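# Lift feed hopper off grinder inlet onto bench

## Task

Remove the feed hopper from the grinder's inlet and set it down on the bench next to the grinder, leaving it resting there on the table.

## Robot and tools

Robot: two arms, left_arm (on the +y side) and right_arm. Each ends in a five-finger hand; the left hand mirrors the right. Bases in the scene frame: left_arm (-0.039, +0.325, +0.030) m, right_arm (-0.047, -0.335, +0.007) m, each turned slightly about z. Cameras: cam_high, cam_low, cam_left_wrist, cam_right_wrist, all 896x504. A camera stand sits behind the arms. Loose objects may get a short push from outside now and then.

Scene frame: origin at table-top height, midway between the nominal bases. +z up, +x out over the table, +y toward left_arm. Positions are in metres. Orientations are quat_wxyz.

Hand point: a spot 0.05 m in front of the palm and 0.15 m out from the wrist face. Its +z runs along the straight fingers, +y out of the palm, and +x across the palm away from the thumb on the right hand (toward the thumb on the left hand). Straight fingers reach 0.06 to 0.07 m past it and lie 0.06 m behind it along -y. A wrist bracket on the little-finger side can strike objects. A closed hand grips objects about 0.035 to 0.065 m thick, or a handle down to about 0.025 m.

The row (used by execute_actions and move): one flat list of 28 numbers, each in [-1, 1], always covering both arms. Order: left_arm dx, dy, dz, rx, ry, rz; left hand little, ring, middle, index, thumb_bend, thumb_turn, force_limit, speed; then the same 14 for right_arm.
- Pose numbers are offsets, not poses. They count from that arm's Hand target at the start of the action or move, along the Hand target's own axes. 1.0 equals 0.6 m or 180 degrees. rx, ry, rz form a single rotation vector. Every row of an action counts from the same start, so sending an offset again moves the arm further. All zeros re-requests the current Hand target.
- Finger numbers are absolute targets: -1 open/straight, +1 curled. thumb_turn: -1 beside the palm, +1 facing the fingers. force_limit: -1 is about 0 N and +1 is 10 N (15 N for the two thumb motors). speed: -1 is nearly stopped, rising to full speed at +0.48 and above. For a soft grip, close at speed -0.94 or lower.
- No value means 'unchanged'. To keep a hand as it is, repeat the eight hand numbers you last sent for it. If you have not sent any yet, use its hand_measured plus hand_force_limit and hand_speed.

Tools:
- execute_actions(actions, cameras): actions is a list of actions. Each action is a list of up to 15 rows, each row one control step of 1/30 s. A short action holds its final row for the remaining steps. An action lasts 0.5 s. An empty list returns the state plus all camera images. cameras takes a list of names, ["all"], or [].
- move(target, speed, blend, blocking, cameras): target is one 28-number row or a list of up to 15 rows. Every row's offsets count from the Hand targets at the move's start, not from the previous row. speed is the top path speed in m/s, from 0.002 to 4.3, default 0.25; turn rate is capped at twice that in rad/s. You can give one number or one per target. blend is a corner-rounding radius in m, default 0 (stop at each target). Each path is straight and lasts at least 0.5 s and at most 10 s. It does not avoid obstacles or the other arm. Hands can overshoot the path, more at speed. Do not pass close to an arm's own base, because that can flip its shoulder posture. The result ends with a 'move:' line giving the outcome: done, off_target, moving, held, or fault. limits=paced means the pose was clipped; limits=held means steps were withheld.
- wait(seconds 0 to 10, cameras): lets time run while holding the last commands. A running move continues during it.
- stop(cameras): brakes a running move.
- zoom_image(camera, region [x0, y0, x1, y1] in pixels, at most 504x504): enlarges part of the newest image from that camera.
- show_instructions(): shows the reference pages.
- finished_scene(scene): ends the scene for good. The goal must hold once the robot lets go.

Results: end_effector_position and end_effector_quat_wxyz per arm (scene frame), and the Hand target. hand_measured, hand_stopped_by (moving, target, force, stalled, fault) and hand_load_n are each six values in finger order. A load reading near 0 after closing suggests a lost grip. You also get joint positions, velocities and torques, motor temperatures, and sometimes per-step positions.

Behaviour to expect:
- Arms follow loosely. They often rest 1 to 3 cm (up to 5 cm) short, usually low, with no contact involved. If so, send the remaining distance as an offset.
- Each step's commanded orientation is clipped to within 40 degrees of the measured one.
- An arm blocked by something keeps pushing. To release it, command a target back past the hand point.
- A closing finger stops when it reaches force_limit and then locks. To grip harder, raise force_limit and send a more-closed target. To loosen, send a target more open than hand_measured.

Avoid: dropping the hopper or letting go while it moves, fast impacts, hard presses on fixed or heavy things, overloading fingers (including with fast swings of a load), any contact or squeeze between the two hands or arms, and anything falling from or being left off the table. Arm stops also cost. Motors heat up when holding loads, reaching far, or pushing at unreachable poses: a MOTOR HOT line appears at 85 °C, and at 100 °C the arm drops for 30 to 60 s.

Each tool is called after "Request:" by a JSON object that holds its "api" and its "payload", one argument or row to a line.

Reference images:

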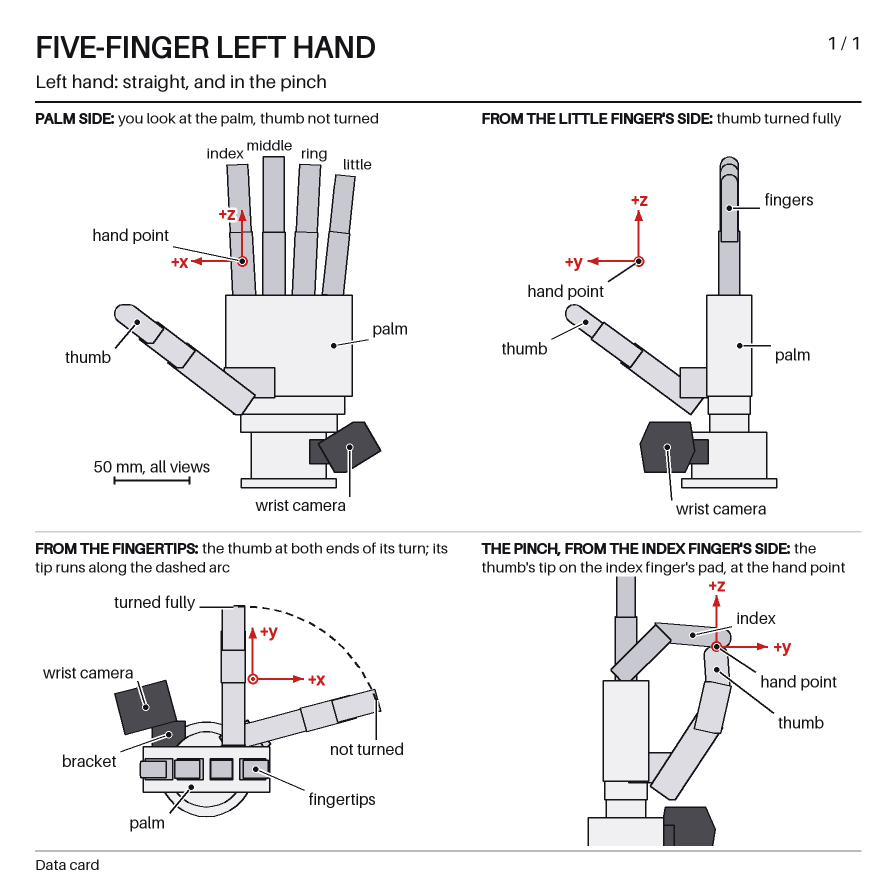

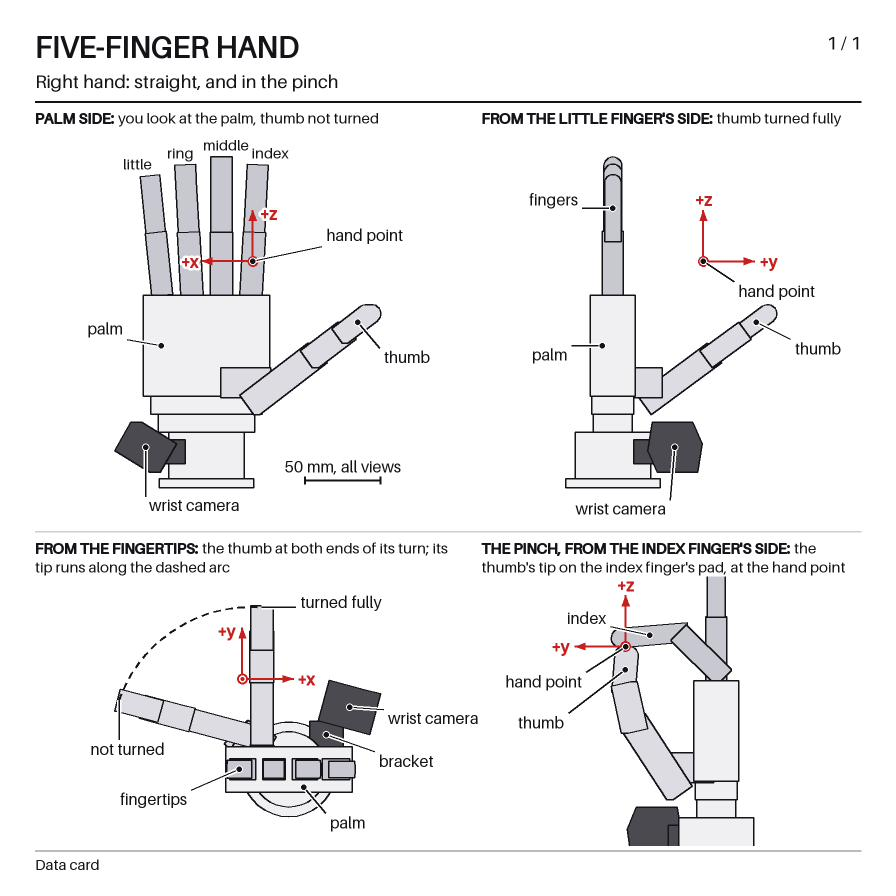

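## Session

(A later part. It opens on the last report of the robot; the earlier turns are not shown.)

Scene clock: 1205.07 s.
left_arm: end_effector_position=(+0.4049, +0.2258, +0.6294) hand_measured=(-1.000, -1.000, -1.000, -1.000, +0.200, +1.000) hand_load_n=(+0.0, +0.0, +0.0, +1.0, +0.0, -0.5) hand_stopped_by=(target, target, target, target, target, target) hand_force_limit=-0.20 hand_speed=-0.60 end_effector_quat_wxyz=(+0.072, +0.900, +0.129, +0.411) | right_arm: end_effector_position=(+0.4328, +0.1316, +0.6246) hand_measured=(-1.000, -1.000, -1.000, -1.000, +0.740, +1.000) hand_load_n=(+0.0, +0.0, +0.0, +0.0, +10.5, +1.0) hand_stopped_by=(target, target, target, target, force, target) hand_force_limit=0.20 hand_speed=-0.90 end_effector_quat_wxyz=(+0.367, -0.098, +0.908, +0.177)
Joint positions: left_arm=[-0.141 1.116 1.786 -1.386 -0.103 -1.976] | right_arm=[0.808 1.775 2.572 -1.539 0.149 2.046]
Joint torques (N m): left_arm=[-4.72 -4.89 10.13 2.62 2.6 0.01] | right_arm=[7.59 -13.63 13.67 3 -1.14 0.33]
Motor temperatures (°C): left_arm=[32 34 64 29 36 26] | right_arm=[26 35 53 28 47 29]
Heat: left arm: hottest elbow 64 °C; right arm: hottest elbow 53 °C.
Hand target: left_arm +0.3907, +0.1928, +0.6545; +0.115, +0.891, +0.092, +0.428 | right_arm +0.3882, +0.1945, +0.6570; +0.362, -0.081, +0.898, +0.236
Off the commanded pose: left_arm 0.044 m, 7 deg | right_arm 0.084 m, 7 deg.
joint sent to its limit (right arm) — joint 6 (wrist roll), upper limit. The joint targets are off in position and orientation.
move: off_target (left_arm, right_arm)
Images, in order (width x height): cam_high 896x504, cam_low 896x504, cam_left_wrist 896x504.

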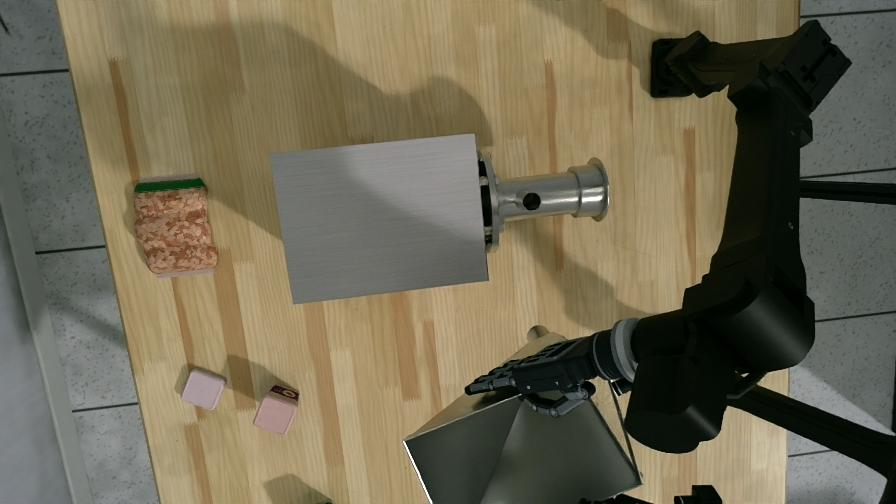

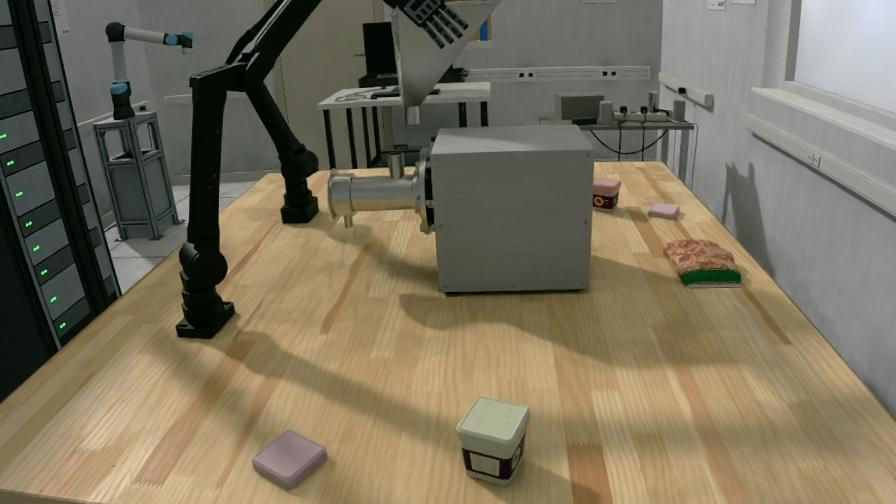

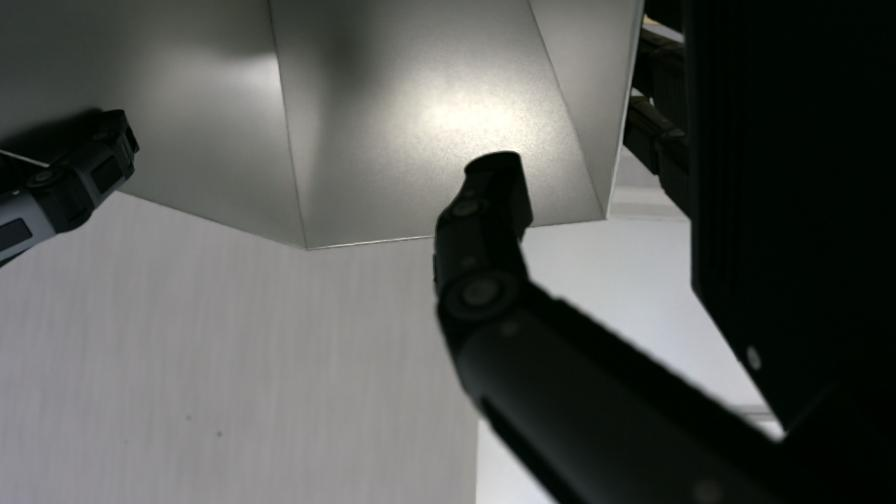

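Request:
{"api": "move", "payload": {
  "target": [
    [-0.1722,-0.1187,0.1448,0,0,0,-1,-1,-1,-1,0.2,1,-0.2,-0.6,0.1735,-0.0475,0.1807,0,0,0,-1,-1,-1,-1,0.9,1,0.2,-0.9]
  ],
  "speed": 0.07,
  "cameras": ["cam_high","cam_low","cam_left_wrist"]
}}

Scene clock: 1216.57 s.
left_arm: end_effector_position=(+0.3988, +0.2579, +0.4557) hand_measured=(-1.000, -1.000, -1.000, -1.000, +0.200, +1.000) hand_load_n=(+0.0, +0.0, +0.0, +1.0, +0.0, +0.0) hand_stopped_by=(target, target, target, target, target, target) hand_force_limit=-0.20 hand_speed=-0.60 end_effector_quat_wxyz=(+0.073, +0.911, +0.144, +0.380) | right_arm: end_effector_position=(+0.4272, +0.1708, +0.4566) hand_measured=(-1.000, -1.000, -1.000, -1.000, +0.742, +1.000) hand_load_n=(+0.0, +0.0, +0.0, +0.0, +7.5, +1.0) hand_stopped_by=(target, target, target, target, force, target) hand_force_limit=0.20 hand_speed=-0.90 end_effector_quat_wxyz=(+0.340, -0.120, +0.918, +0.166)
Joint positions: left_arm=[-0.028 0.922 1.2 -1.055 -0.016 -1.935] | right_arm=[0.857 1.59 1.855 -1.072 0.154 2.055]
Joint torques (N m): left_arm=[-4.54 -5.42 12.55 3.73 2.79 0.28] | right_arm=[6.18 -17.38 12.81 4.53 -0.81 0.28]
Motor temperatures (°C): left_arm=[32 34 64 29 38 26] | right_arm=[26 37 52 28 46 29]
Heat: left arm: hottest elbow 64 °C; right arm: hottest elbow 52 °C.
Hand target: left_arm +0.3905, +0.2229, +0.5050; +0.115, +0.891, +0.092, +0.429 | right_arm +0.3880, +0.2244, +0.5069; +0.362, -0.081, +0.898, +0.236
Off the commanded pose: left_arm 0.061 m, 10 deg | right_arm 0.083 m, 10 deg.
joint sent to its limit (right arm) — joint 6 (wrist roll), upper limit. The joint targets are off in position and orientation.
move: off_target (left_arm, right_arm)
Images, in order (width x height): cam_high 896x504, cam_low 896x504, cam_left_wrist 896x504.

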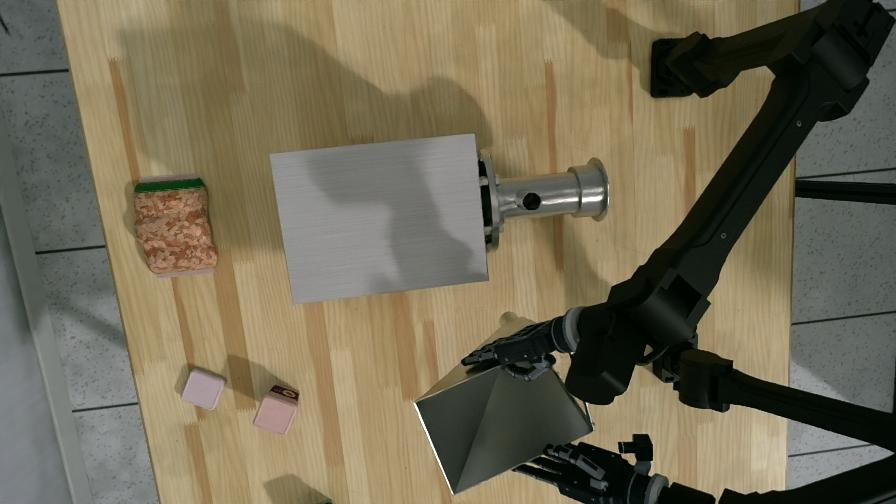

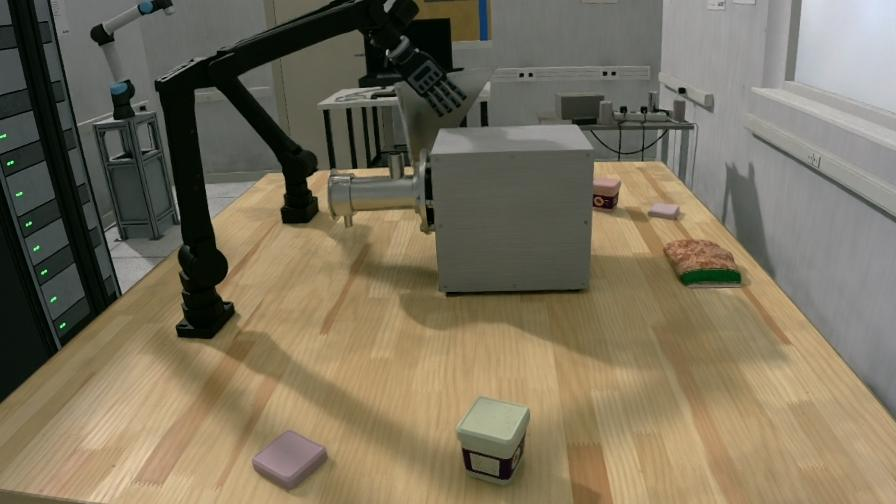

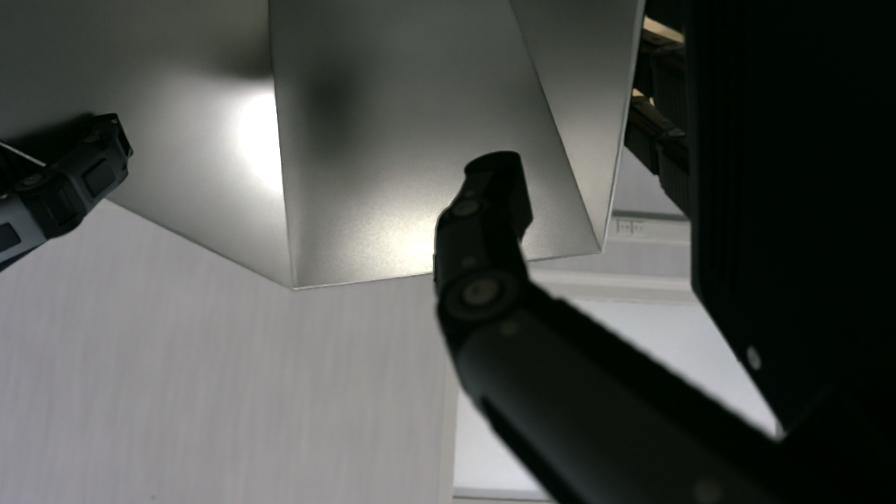

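Request:
{"api": "move", "payload": {
  "target": [
    [-0.1359,-0.052,0.1109,0,0,0,-1,-1,-1,-1,0.2,1,-0.2,-0.6,0.1262,-0.067,0.1148,0,0,0,-1,-1,-1,-1,0.9,1,0.2,-0.9]
  ],
  "speed": 0.07,
  "cameras": ["cam_high","cam_low","cam_left_wrist"]
}}

Scene clock: 1221.00 s.
left_arm: end_effector_position=(+0.3903, +0.2574, +0.3419) hand_measured=(-1.000, -1.000, -1.000, -1.000, +0.200, +1.000) hand_load_n=(+0.0, +0.0, +0.0, +1.0, +0.0, +0.0) hand_stopped_by=(target, target, target, target, target, target) hand_force_limit=-0.20 hand_speed=-0.60 end_effector_quat_wxyz=(+0.075, +0.913, +0.142, +0.374) | right_arm: end_effector_position=(+0.4219, +0.1737, +0.3397) hand_measured=(-1.000, -1.000, -1.000, -1.000, +0.742, +1.000) hand_load_n=(+0.0, +0.0, +0.0, +0.0, +8.5, +1.0) hand_stopped_by=(target, target, target, target, force, target) hand_force_limit=0.20 hand_speed=-0.90 end_effector_quat_wxyz=(+0.336, -0.119, +0.919, +0.170)
Joint positions: left_arm=[-0.026 0.859 0.873 -0.801 -0.008 -1.93] | right_arm=[0.865 1.553 1.504 -0.761 0.152 2.068]
Joint torques (N m): left_arm=[-4.6 -5.19 13.09 3.9 2.47 0.22] | right_arm=[5.54 -17.55 13.45 4.37 -0.73 0.1]
Motor temperatures (°C): left_arm=[32 34 64 29 39 26] | right_arm=[26 37 52 28 45 29]
Heat: left arm: hottest elbow 64 °C; right arm: hottest elbow 52 °C.
Hand target: left_arm +0.3905, +0.2230, +0.3953; +0.115, +0.891, +0.092, +0.429 | right_arm +0.3881, +0.2241, +0.3969; +0.362, -0.081, +0.898, +0.236
Off the commanded pose: left_arm 0.063 m, 10 deg | right_arm 0.083 m, 9 deg.
joint sent to its limit (right arm) — joint 6 (wrist roll), upper limit. The joint targets are off in position and orientation.
move: off_target (left_arm, right_arm)
Images, in order (width x height): cam_high 896x504, cam_low 896x504, cam_left_wrist 896x504.

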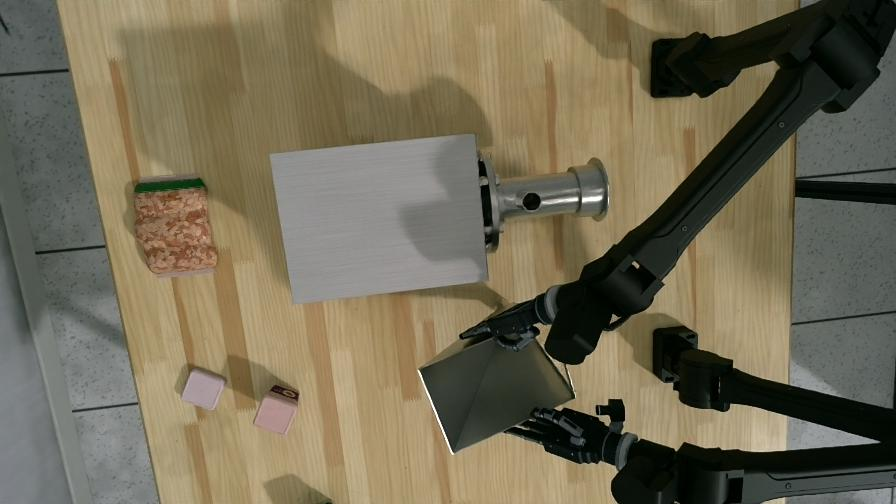

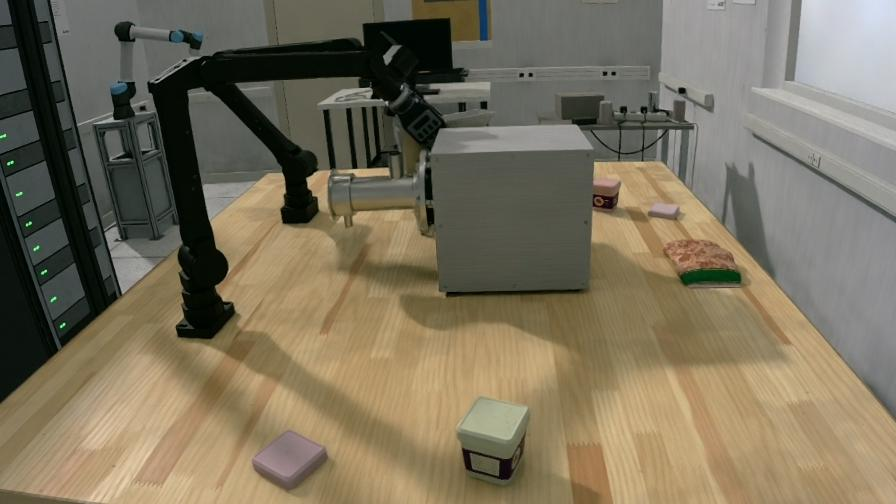

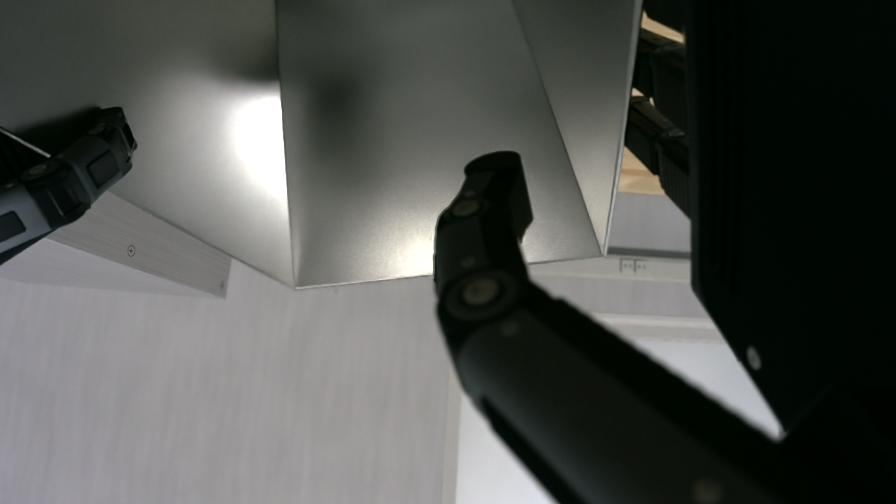

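Request:
{"api": "move", "payload": {
  "target": [
    [-0.1149,0.03,-0.0715,0,0,0,-1,-1,-1,-1,0.2,1,-0.2,-0.6,0.1122,-0.0165,-0.0798,0,0,0,-1,-1,-1,-1,0.9,1,0.2,-0.9]
  ],
  "speed": 0.07,
  "cameras": ["cam_high","cam_low","cam_left_wrist","cam_right_wrist"]
}}

Scene clock: 1229.60 s.
left_arm: end_effector_position=(+0.3216, +0.2282, +0.3335) hand_measured=(-1.000, -1.000, -1.000, -1.000, +0.200, +1.000) hand_load_n=(+0.0, +0.0, +0.0, +0.5, +0.0, +0.0) hand_stopped_by=(target, target, target, target, target, target) hand_force_limit=-0.20 hand_speed=-0.60 end_effector_quat_wxyz=(+0.066, +0.906, +0.130, +0.397) | right_arm: end_effector_position=(+0.3506, +0.1454, +0.3320) hand_measured=(-1.000, -1.000, -1.000, -1.000, +0.742, +1.000) hand_load_n=(+0.0, +0.0, +0.0, +0.0, +4.5, +1.0) hand_stopped_by=(target, target, target, target, force, target) hand_force_limit=0.20 hand_speed=-0.90 end_effector_quat_wxyz=(+0.350, -0.135, +0.910, +0.173)
Joint positions: left_arm=[-0.206 0.639 0.743 -0.857 -0.155 -2.022] | right_arm=[0.932 1.368 1.271 -0.689 0.197 2.077]
Joint torques (N m): left_arm=[-5.77 -1.67 13.3 2.78 2.1 -0.03] | right_arm=[6.53 -13.04 12.77 4.04 -0.89 0.03]
Motor temperatures (°C): left_arm=[32 34 65 29 39 26] | right_arm=[26 37 52 28 44 29]
Heat: left arm: hottest elbow 65 °C; right arm: hottest elbow 52 °C.
Hand target: left_arm +0.3156, +0.1931, +0.3750; +0.115, +0.891, +0.092, +0.429 | right_arm +0.3131, +0.1941, +0.3770; +0.362, -0.081, +0.898, +0.236
Off the commanded pose: left_arm 0.055 m, 8 deg | right_arm 0.076 m, 10 deg.
joint sent to its limit (right arm) — joint 6 (wrist roll), upper limit. The joint targets are off in position and orientation.
move: off_target (left_arm, right_arm)

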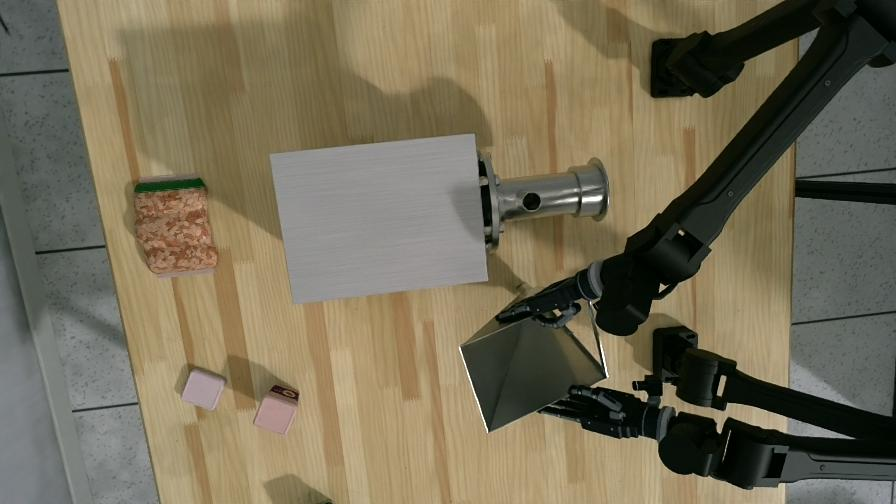

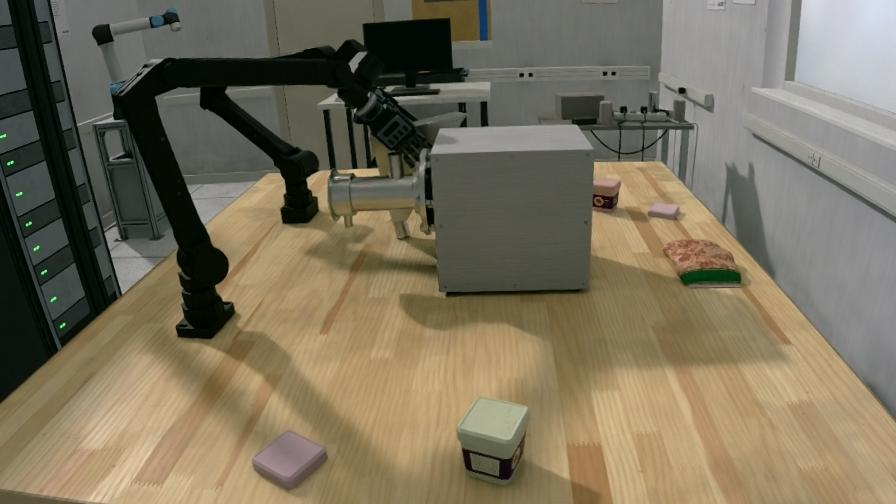

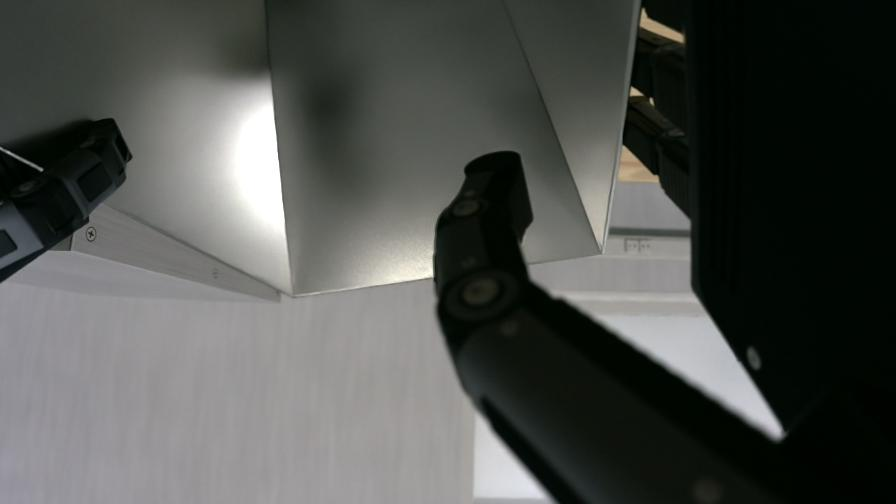

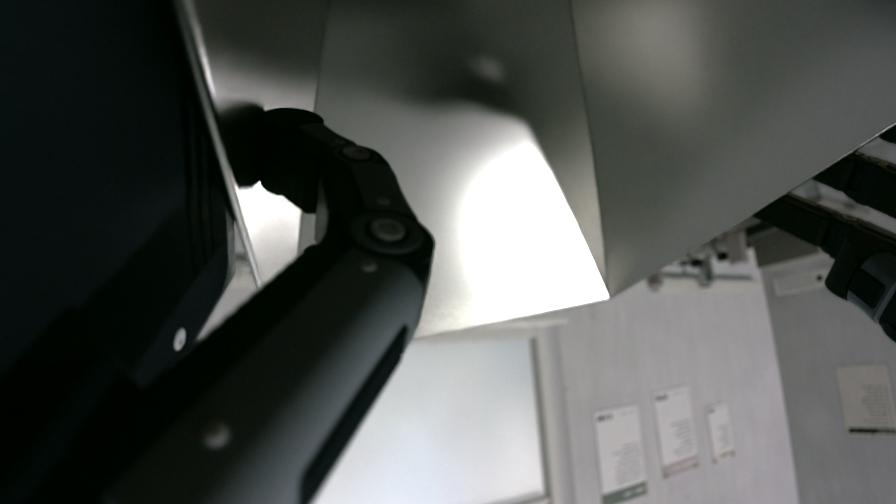

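Request:
{"api": "move", "payload": {
  "target": [
    [-0.0494,-0.0189,0.0403,0,0,0,-1,-1,-1,-1,0.2,1,-0.2,-0.6,0.0459,-0.0243,0.0417,0,0,0,-1,-1,-1,-1,0.9,1,0.2,-0.9]
  ],
  "speed": 0.04,
  "cameras": ["cam_high","cam_low"]
}}

Scene clock: 1237.03 s.
left_arm: end_effector_position=(+0.3213, +0.2286, +0.3279) hand_measured=(-1.000, -1.000, -1.000, -1.000, +0.200, +1.000) hand_load_n=(+0.0, +0.0, +0.0, +1.0, +0.0, -0.5) hand_stopped_by=(target, target, target, target, target, target) hand_force_limit=-0.20 hand_speed=-0.60 end_effector_quat_wxyz=(+0.079, +0.891, +0.140, +0.424) | right_arm: end_effector_position=(+0.3532, +0.1448, +0.3277) hand_measured=(-1.000, -1.000, -1.000, -1.000, +0.742, +1.000) hand_load_n=(+0.0, +0.0, +0.5, +0.0, +4.0, +0.5) hand_stopped_by=(target, target, target, target, force, target) hand_force_limit=0.20 hand_speed=-0.90 end_effector_quat_wxyz=(+0.380, -0.126, +0.897, +0.187)
Joint positions: left_arm=[-0.214 0.601 0.674 -0.764 -0.166 -2.046] | right_arm=[0.936 1.352 1.2 -0.564 0.221 2.077]
Joint torques (N m): left_arm=[-5.77 0.56 10.25 2.95 2.22 0.15] | right_arm=[6.3 -10.52 10.82 3.59 -1.18 0.03]
Motor temperatures (°C): left_arm=[32 34 66 29 38 26] | right_arm=[26 37 51 28 44 29]
Heat: left arm: hottest elbow 66 °C; right arm: hottest elbow 51 °C.
Hand target: left_arm +0.3155, +0.1931, +0.3352; +0.115, +0.891, +0.092, +0.429 | right_arm +0.3131, +0.1939, +0.3369; +0.362, -0.081, +0.898, +0.236
Off the commanded pose: left_arm 0.037 m, 7 deg | right_arm 0.064 m, 8 deg.
joint sent to its limit (right arm) — joint 6 (wrist roll), upper limit. The joint targets are off in position and orientation.
move: off_target (left_arm, right_arm)
Images, in order (width x height): cam_high 896x504, cam_low 896x504.

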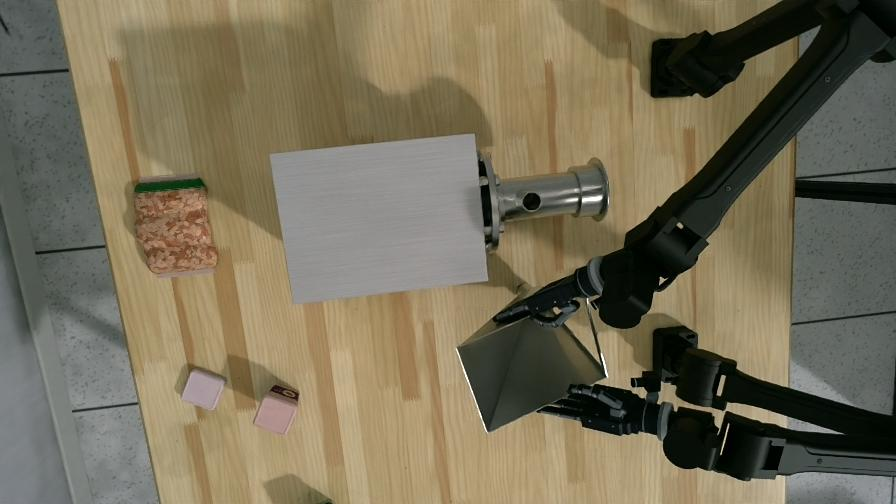

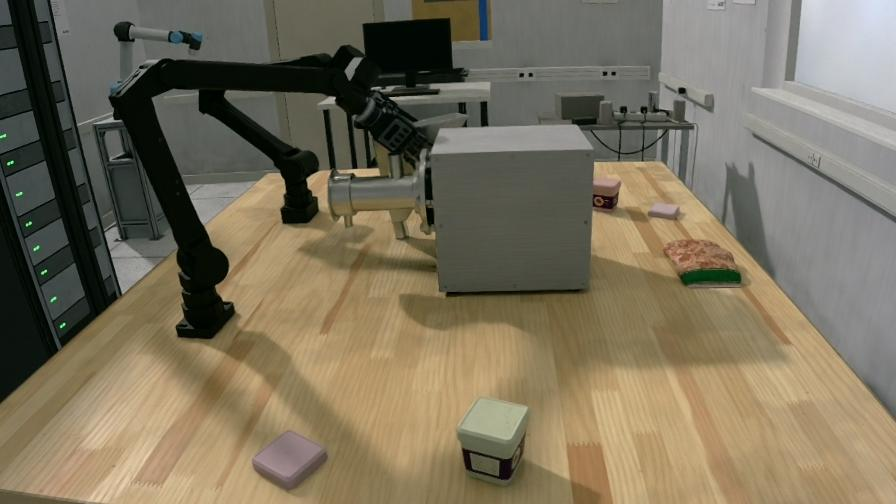

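Request:
{"api": "move", "payload": {
  "target": [
    [0.023,-0.0405,0.0913,0.0001,-0.1004,-0.0469,-1,-1,-1,-1,0.2,1,-0.2,-0.6,-0.025,-0.0155,0.0983,0.034,0.1032,0.0228,-1,-1,-1,-1,0.9,1,0.2,-0.9]
  ],
  "speed": 0.06,
  "cameras": ["cam_high","cam_low"]
}}

Scene clock: 1250.57 s.
left_arm: end_effector_position=(+0.3624, +0.2458, +0.2936) hand_measured=(-1.000, -1.000, -1.000, -1.000, +0.200, +1.000) hand_load_n=(+0.0, +0.0, +0.0, +1.5, +0.0, +0.0) hand_stopped_by=(target, target, target, target, target, target) hand_force_limit=-0.20 hand_speed=-0.60 end_effector_quat_wxyz=(+0.132, +0.932, +0.192, +0.278) | right_arm: end_effector_position=(+0.3892, +0.1595, +0.2921) hand_measured=(-1.000, -1.000, -1.000, -1.000, +0.742, +1.000) hand_load_n=(+0.0, +0.0, +1.5, +0.0, +4.0, +0.5) hand_stopped_by=(target, target, target, target, force, target) hand_force_limit=0.20 hand_speed=-0.90 end_effector_quat_wxyz=(+0.220, -0.137, +0.955, +0.146)
Joint positions: left_arm=[-0.018 0.861 0.819 -0.913 0.113 -2.059] | right_arm=[0.853 1.577 1.524 -0.983 0.037 2.077]
Joint torques (N m): left_arm=[-4.37 -0.15 12.68 1.31 2.8 0.39] | right_arm=[4.78 -12.04 14.82 1.81 -2.23 0.03]
Motor temperatures (°C): left_arm=[32 34 66 29 39 26] | right_arm=[26 37 51 28 46 29]
Heat: left arm: hottest elbow 66 °C; right arm: hottest elbow 51 °C.
Hand target: left_arm +0.3655, +0.2132, +0.3053; +0.159, +0.938, +0.138, +0.274 | right_arm +0.3630, +0.2139, +0.3069; +0.207, -0.067, +0.958, +0.184
Off the commanded pose: left_arm 0.035 m, 7 deg | right_arm 0.062 m, 9 deg.
joint sent to its limit (right arm) — joint 6 (wrist roll), upper limit. The joint targets are off in position and orientation.
move: off_target (left_arm, right_arm)
Images, in order (width x height): cam_high 896x504, cam_low 896x504.

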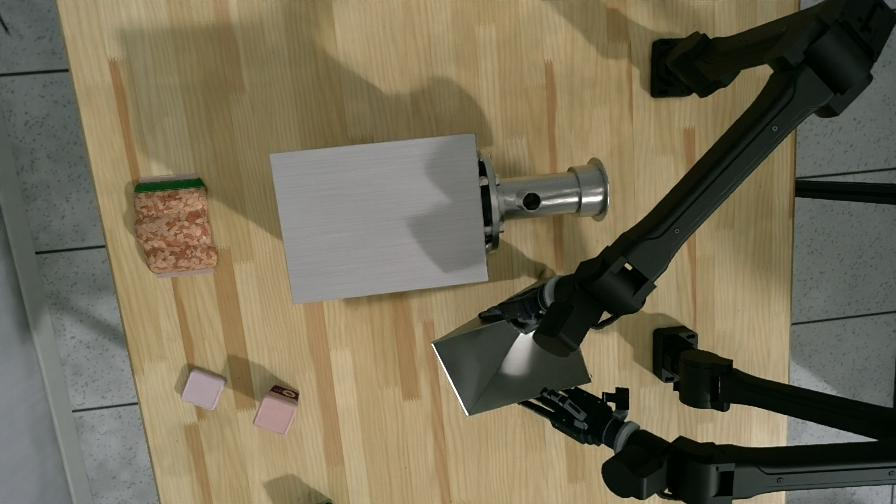

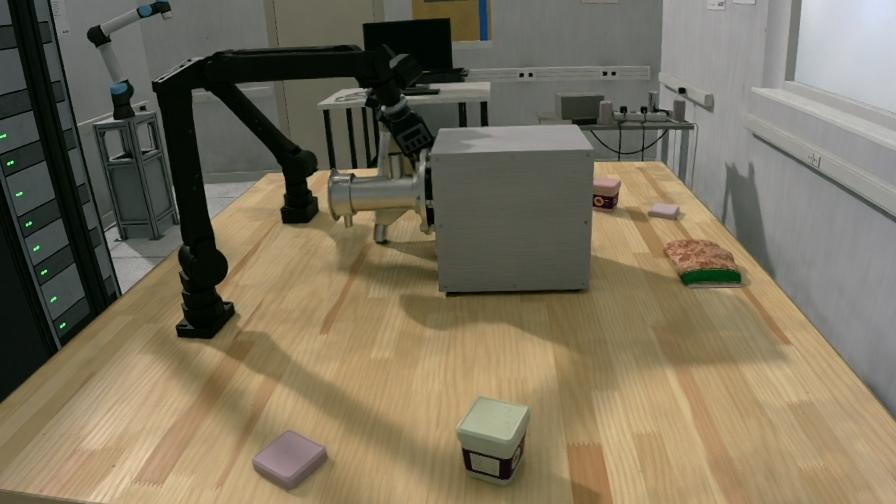

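Request:
{"api": "move", "payload": {
  "target": [
    [0.0233,-0.065,0.1393,0.0002,-0.1004,-0.0469,-1,-1,-1,-1,0.2,1,-0.2,-0.6,-0.0267,-0.0247,0.1513,0.0338,0.1032,0.0228,-1,-1,-1,-1,0.9,1,0.2,-0.9]
  ],
  "speed": 0.06,
  "cameras": ["cam_high","cam_low"]
}}

Scene clock: 1263.07 s.
left_arm: end_effector_position=(+0.3885, +0.2591, +0.1860) hand_measured=(-1.000, -1.000, -1.000, -1.000, +0.200, +1.000) hand_load_n=(+0.0, +0.0, +0.0, +0.5, +0.0, +0.0) hand_stopped_by=(target, target, target, target, target, target) hand_force_limit=-0.20 hand_speed=-0.60 end_effector_quat_wxyz=(+0.166, +0.957, +0.228, +0.072) | right_arm: end_effector_position=(+0.4275, +0.1830, +0.1876) hand_measured=(-1.000, -1.000, -1.000, -1.000, +0.742, +1.000) hand_load_n=(+0.0, +0.0, +0.5, +0.0, +4.0, +0.5) hand_stopped_by=(target, target, target, target, force, target) hand_force_limit=0.20 hand_speed=-0.90 end_effector_quat_wxyz=(+0.009, -0.119, +0.988, +0.094)
Joint positions: left_arm=[0.106 1.229 0.9 -1.04 0.305 -1.992] | right_arm=[0.788 1.967 1.911 -1.39 -0.143 2.077]
Joint torques (N m): left_arm=[-3.49 -5.71 15.53 0.79 2.79 0.35] | right_arm=[3.72 -20.89 16.38 1.21 -1.84 -0.02]
Motor temperatures (°C): left_arm=[31 33 66 28 42 27] | right_arm=[26 37 53 28 49 29]
Heat: left arm: hottest elbow 66 °C; right arm: hottest elbow 53 °C.
Hand target: left_arm +0.4167, +0.2348, +0.2306; +0.198, +0.957, +0.180, +0.111 | right_arm +0.4142, +0.2357, +0.2322; +0.047, -0.050, +0.989, +0.127
Off the commanded pose: left_arm 0.058 m, 8 deg | right_arm 0.070 m, 10 deg.
joint sent to its limit (right arm) — joint 6 (wrist roll), upper limit. The joint targets are off in position and orientation.
move: off_target (left_arm, right_arm)
Images, in order (width x height): cam_high 896x504, cam_low 896x504.

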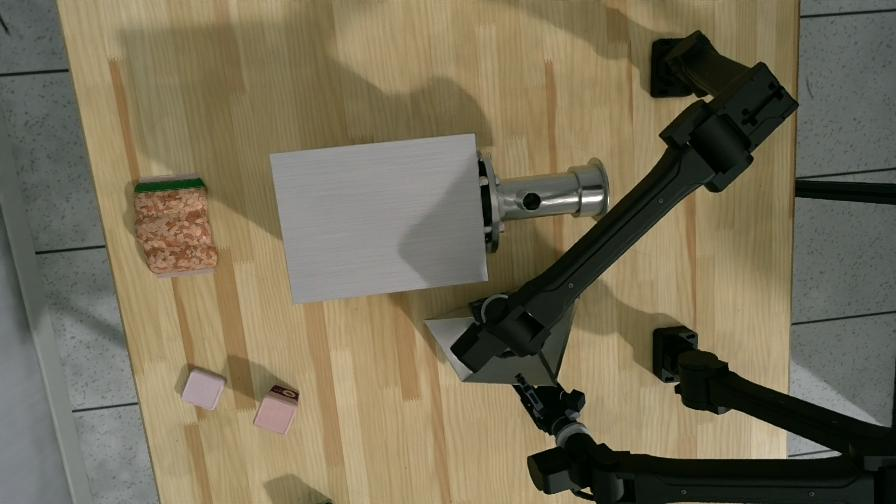

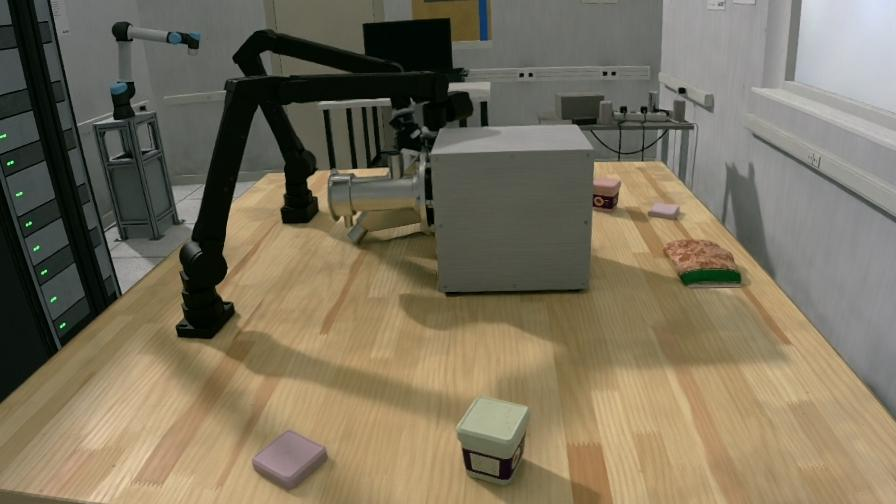

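Request:
{"api": "zoom_image", "payload": {
  "camera": "cam_low",
  "region": [300, 120, 480, 270]
}}

Request:
{"api": "zoom_image", "payload": {
  "camera": "cam_high",
  "region": [400, 260, 640, 460]
}}

Scaled by 2.800 from the camera's 896x504 image, which has a finer 1280x720 frame.

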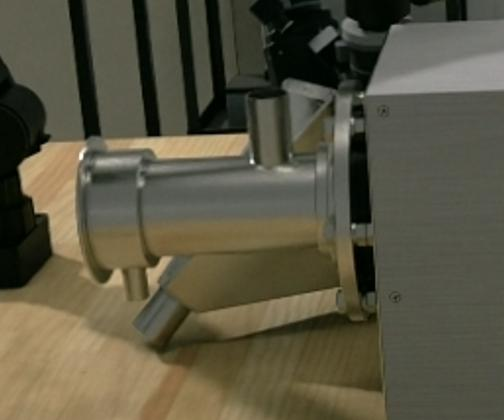

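Scaled by 2.100 from the camera's 896x504 image, which has a finer 1280x720 frame.

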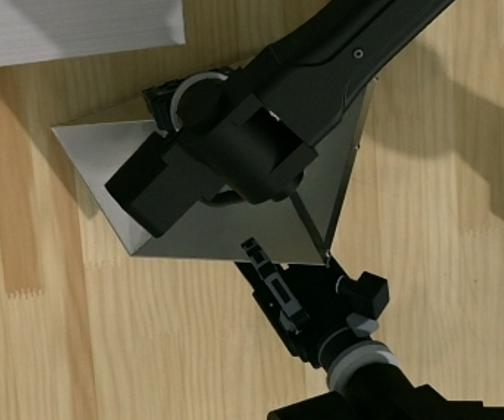

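Request:
{"api": "move", "payload": {
  "target": [
    [-0.0118,-0.0349,0.0747,0,-0.0252,-0.0117,-1,-1,-1,-1,0.2,1,-0.2,-0.6,0.0088,-0.0205,0.0801,0.0085,0.0258,0.0057,-1,-1,-1,-1,0.9,1,0.2,-0.9]
  ],
  "speed": 0.04,
  "cameras": ["cam_high","cam_low","cam_left_wrist","cam_right_wrist"]
}}

Request:
{"api": "zoom_image", "payload": {
  "camera": "cam_low",
  "region": [300, 120, 480, 270]
}}

Scene clock: 1273.07 s.
left_arm: end_effector_position=(+0.3934, +0.2588, +0.1603) hand_measured=(-1.000, -1.000, -1.000, -1.000, +0.200, +1.000) hand_load_n=(+0.0, +0.0, +0.0, +1.0, +0.0, +0.0) hand_stopped_by=(target, target, target, target, target, target) hand_force_limit=-0.20 hand_speed=-0.60 end_effector_quat_wxyz=(+0.176, +0.955, +0.235, +0.042) | right_arm: end_effector_position=(+0.4313, +0.1837, +0.1590) hand_measured=(-1.000, -1.000, -1.000, -1.000, +0.742, +1.000) hand_load_n=(-0.5, +0.0, +0.5, +0.0, +4.0, +0.5) hand_stopped_by=(target, target, target, target, force, target) hand_force_limit=0.20 hand_speed=-0.90 end_effector_quat_wxyz=(-0.020, -0.113, +0.989, +0.091)
Joint positions: left_arm=[0.117 1.304 0.9 -1.025 0.336 -1.989] | right_arm=[0.778 2.02 1.926 -1.404 -0.171 2.077]
Joint torques (N m): left_arm=[-3.49 -5.25 11.95 2.03 2.85 0.37] | right_arm=[4.19 -19.84 15.09 0.91 -1.88 -0.01]
Motor temperatures (°C): left_arm=[31 33 69 28 42 27] | right_arm=[26 39 53 27 49 29]
Heat: left arm: hottest elbow 69 °C; right arm: hottest elbow 53 °C.
Hand target: left_arm +0.4166, +0.2348, +0.1806; +0.207, +0.957, +0.190, +0.069 | right_arm +0.4142, +0.2357, +0.1824; +0.006, -0.046, +0.993, +0.112
Off the commanded pose: left_arm 0.039 m, 7 deg | right_arm 0.060 m, 9 deg.
joint sent to its limit (right arm) — joint 6 (wrist roll), upper limit. The joint targets are off in position and orientation.
move: off_target (left_arm, right_arm)

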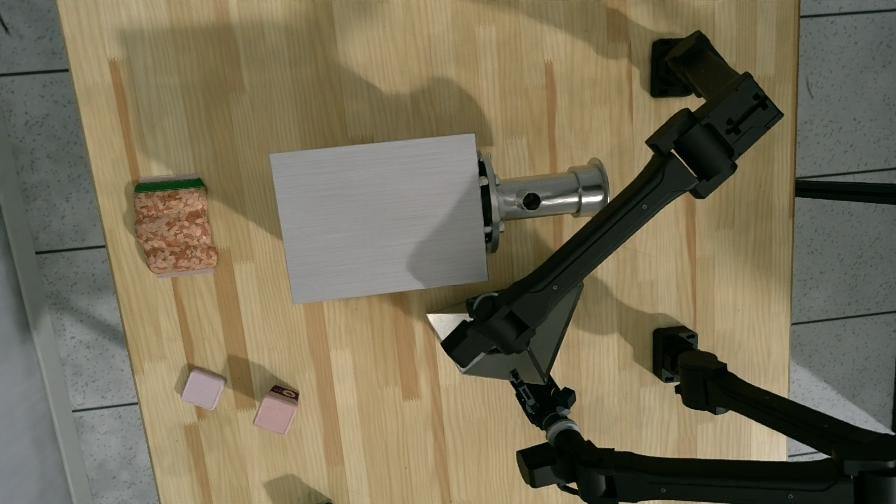

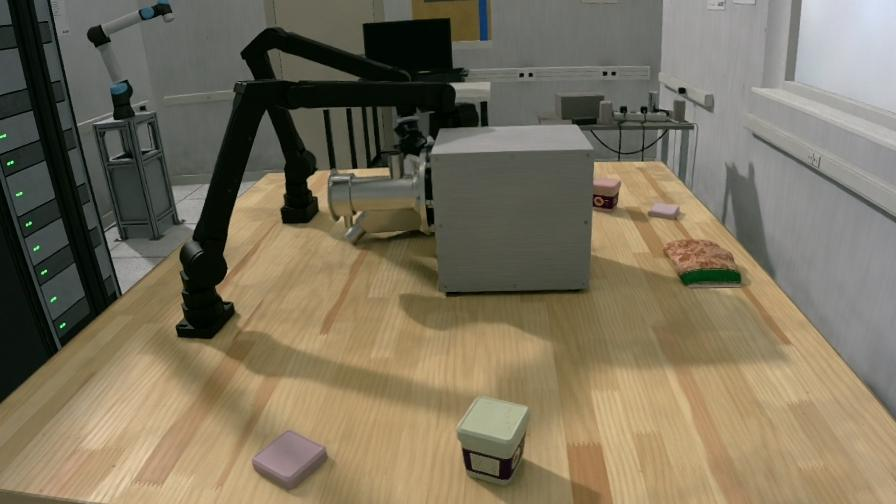

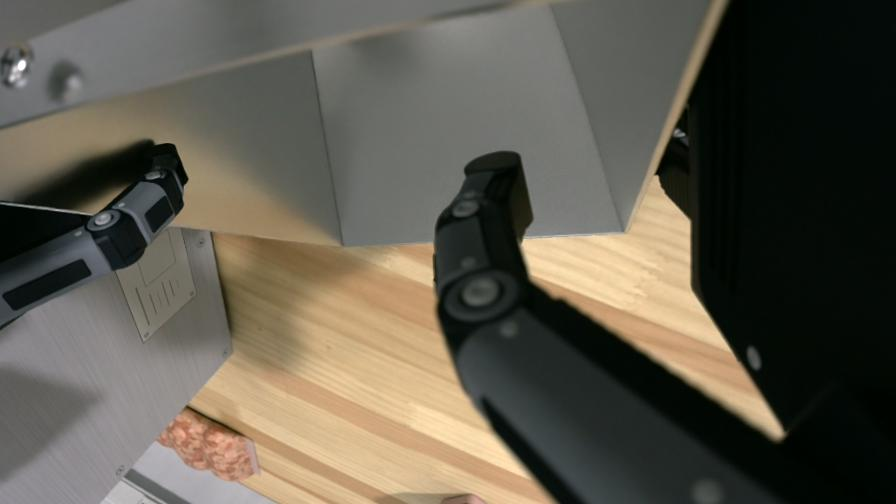

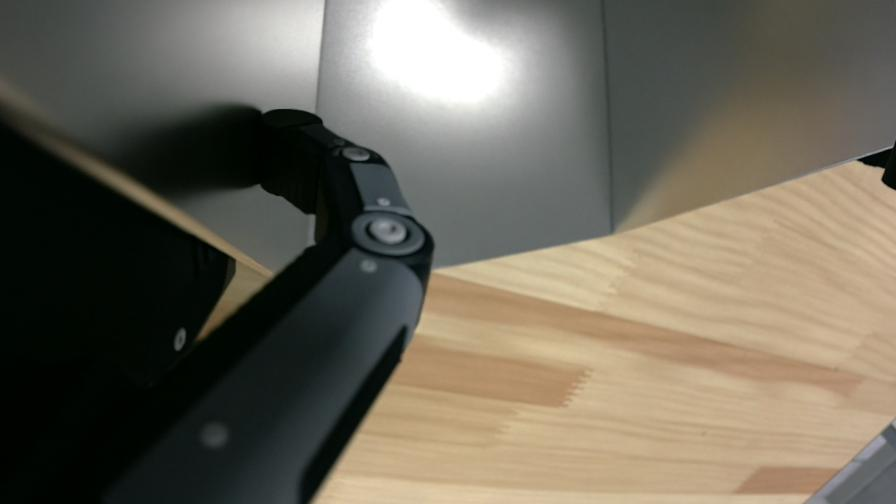

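Scaled by 2.800 from the camera's 896x504 image, which has a finer 1280x720 frame.

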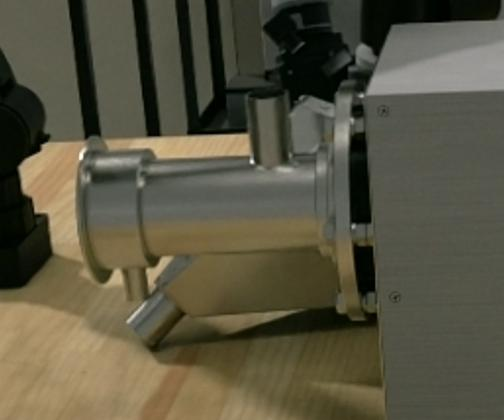

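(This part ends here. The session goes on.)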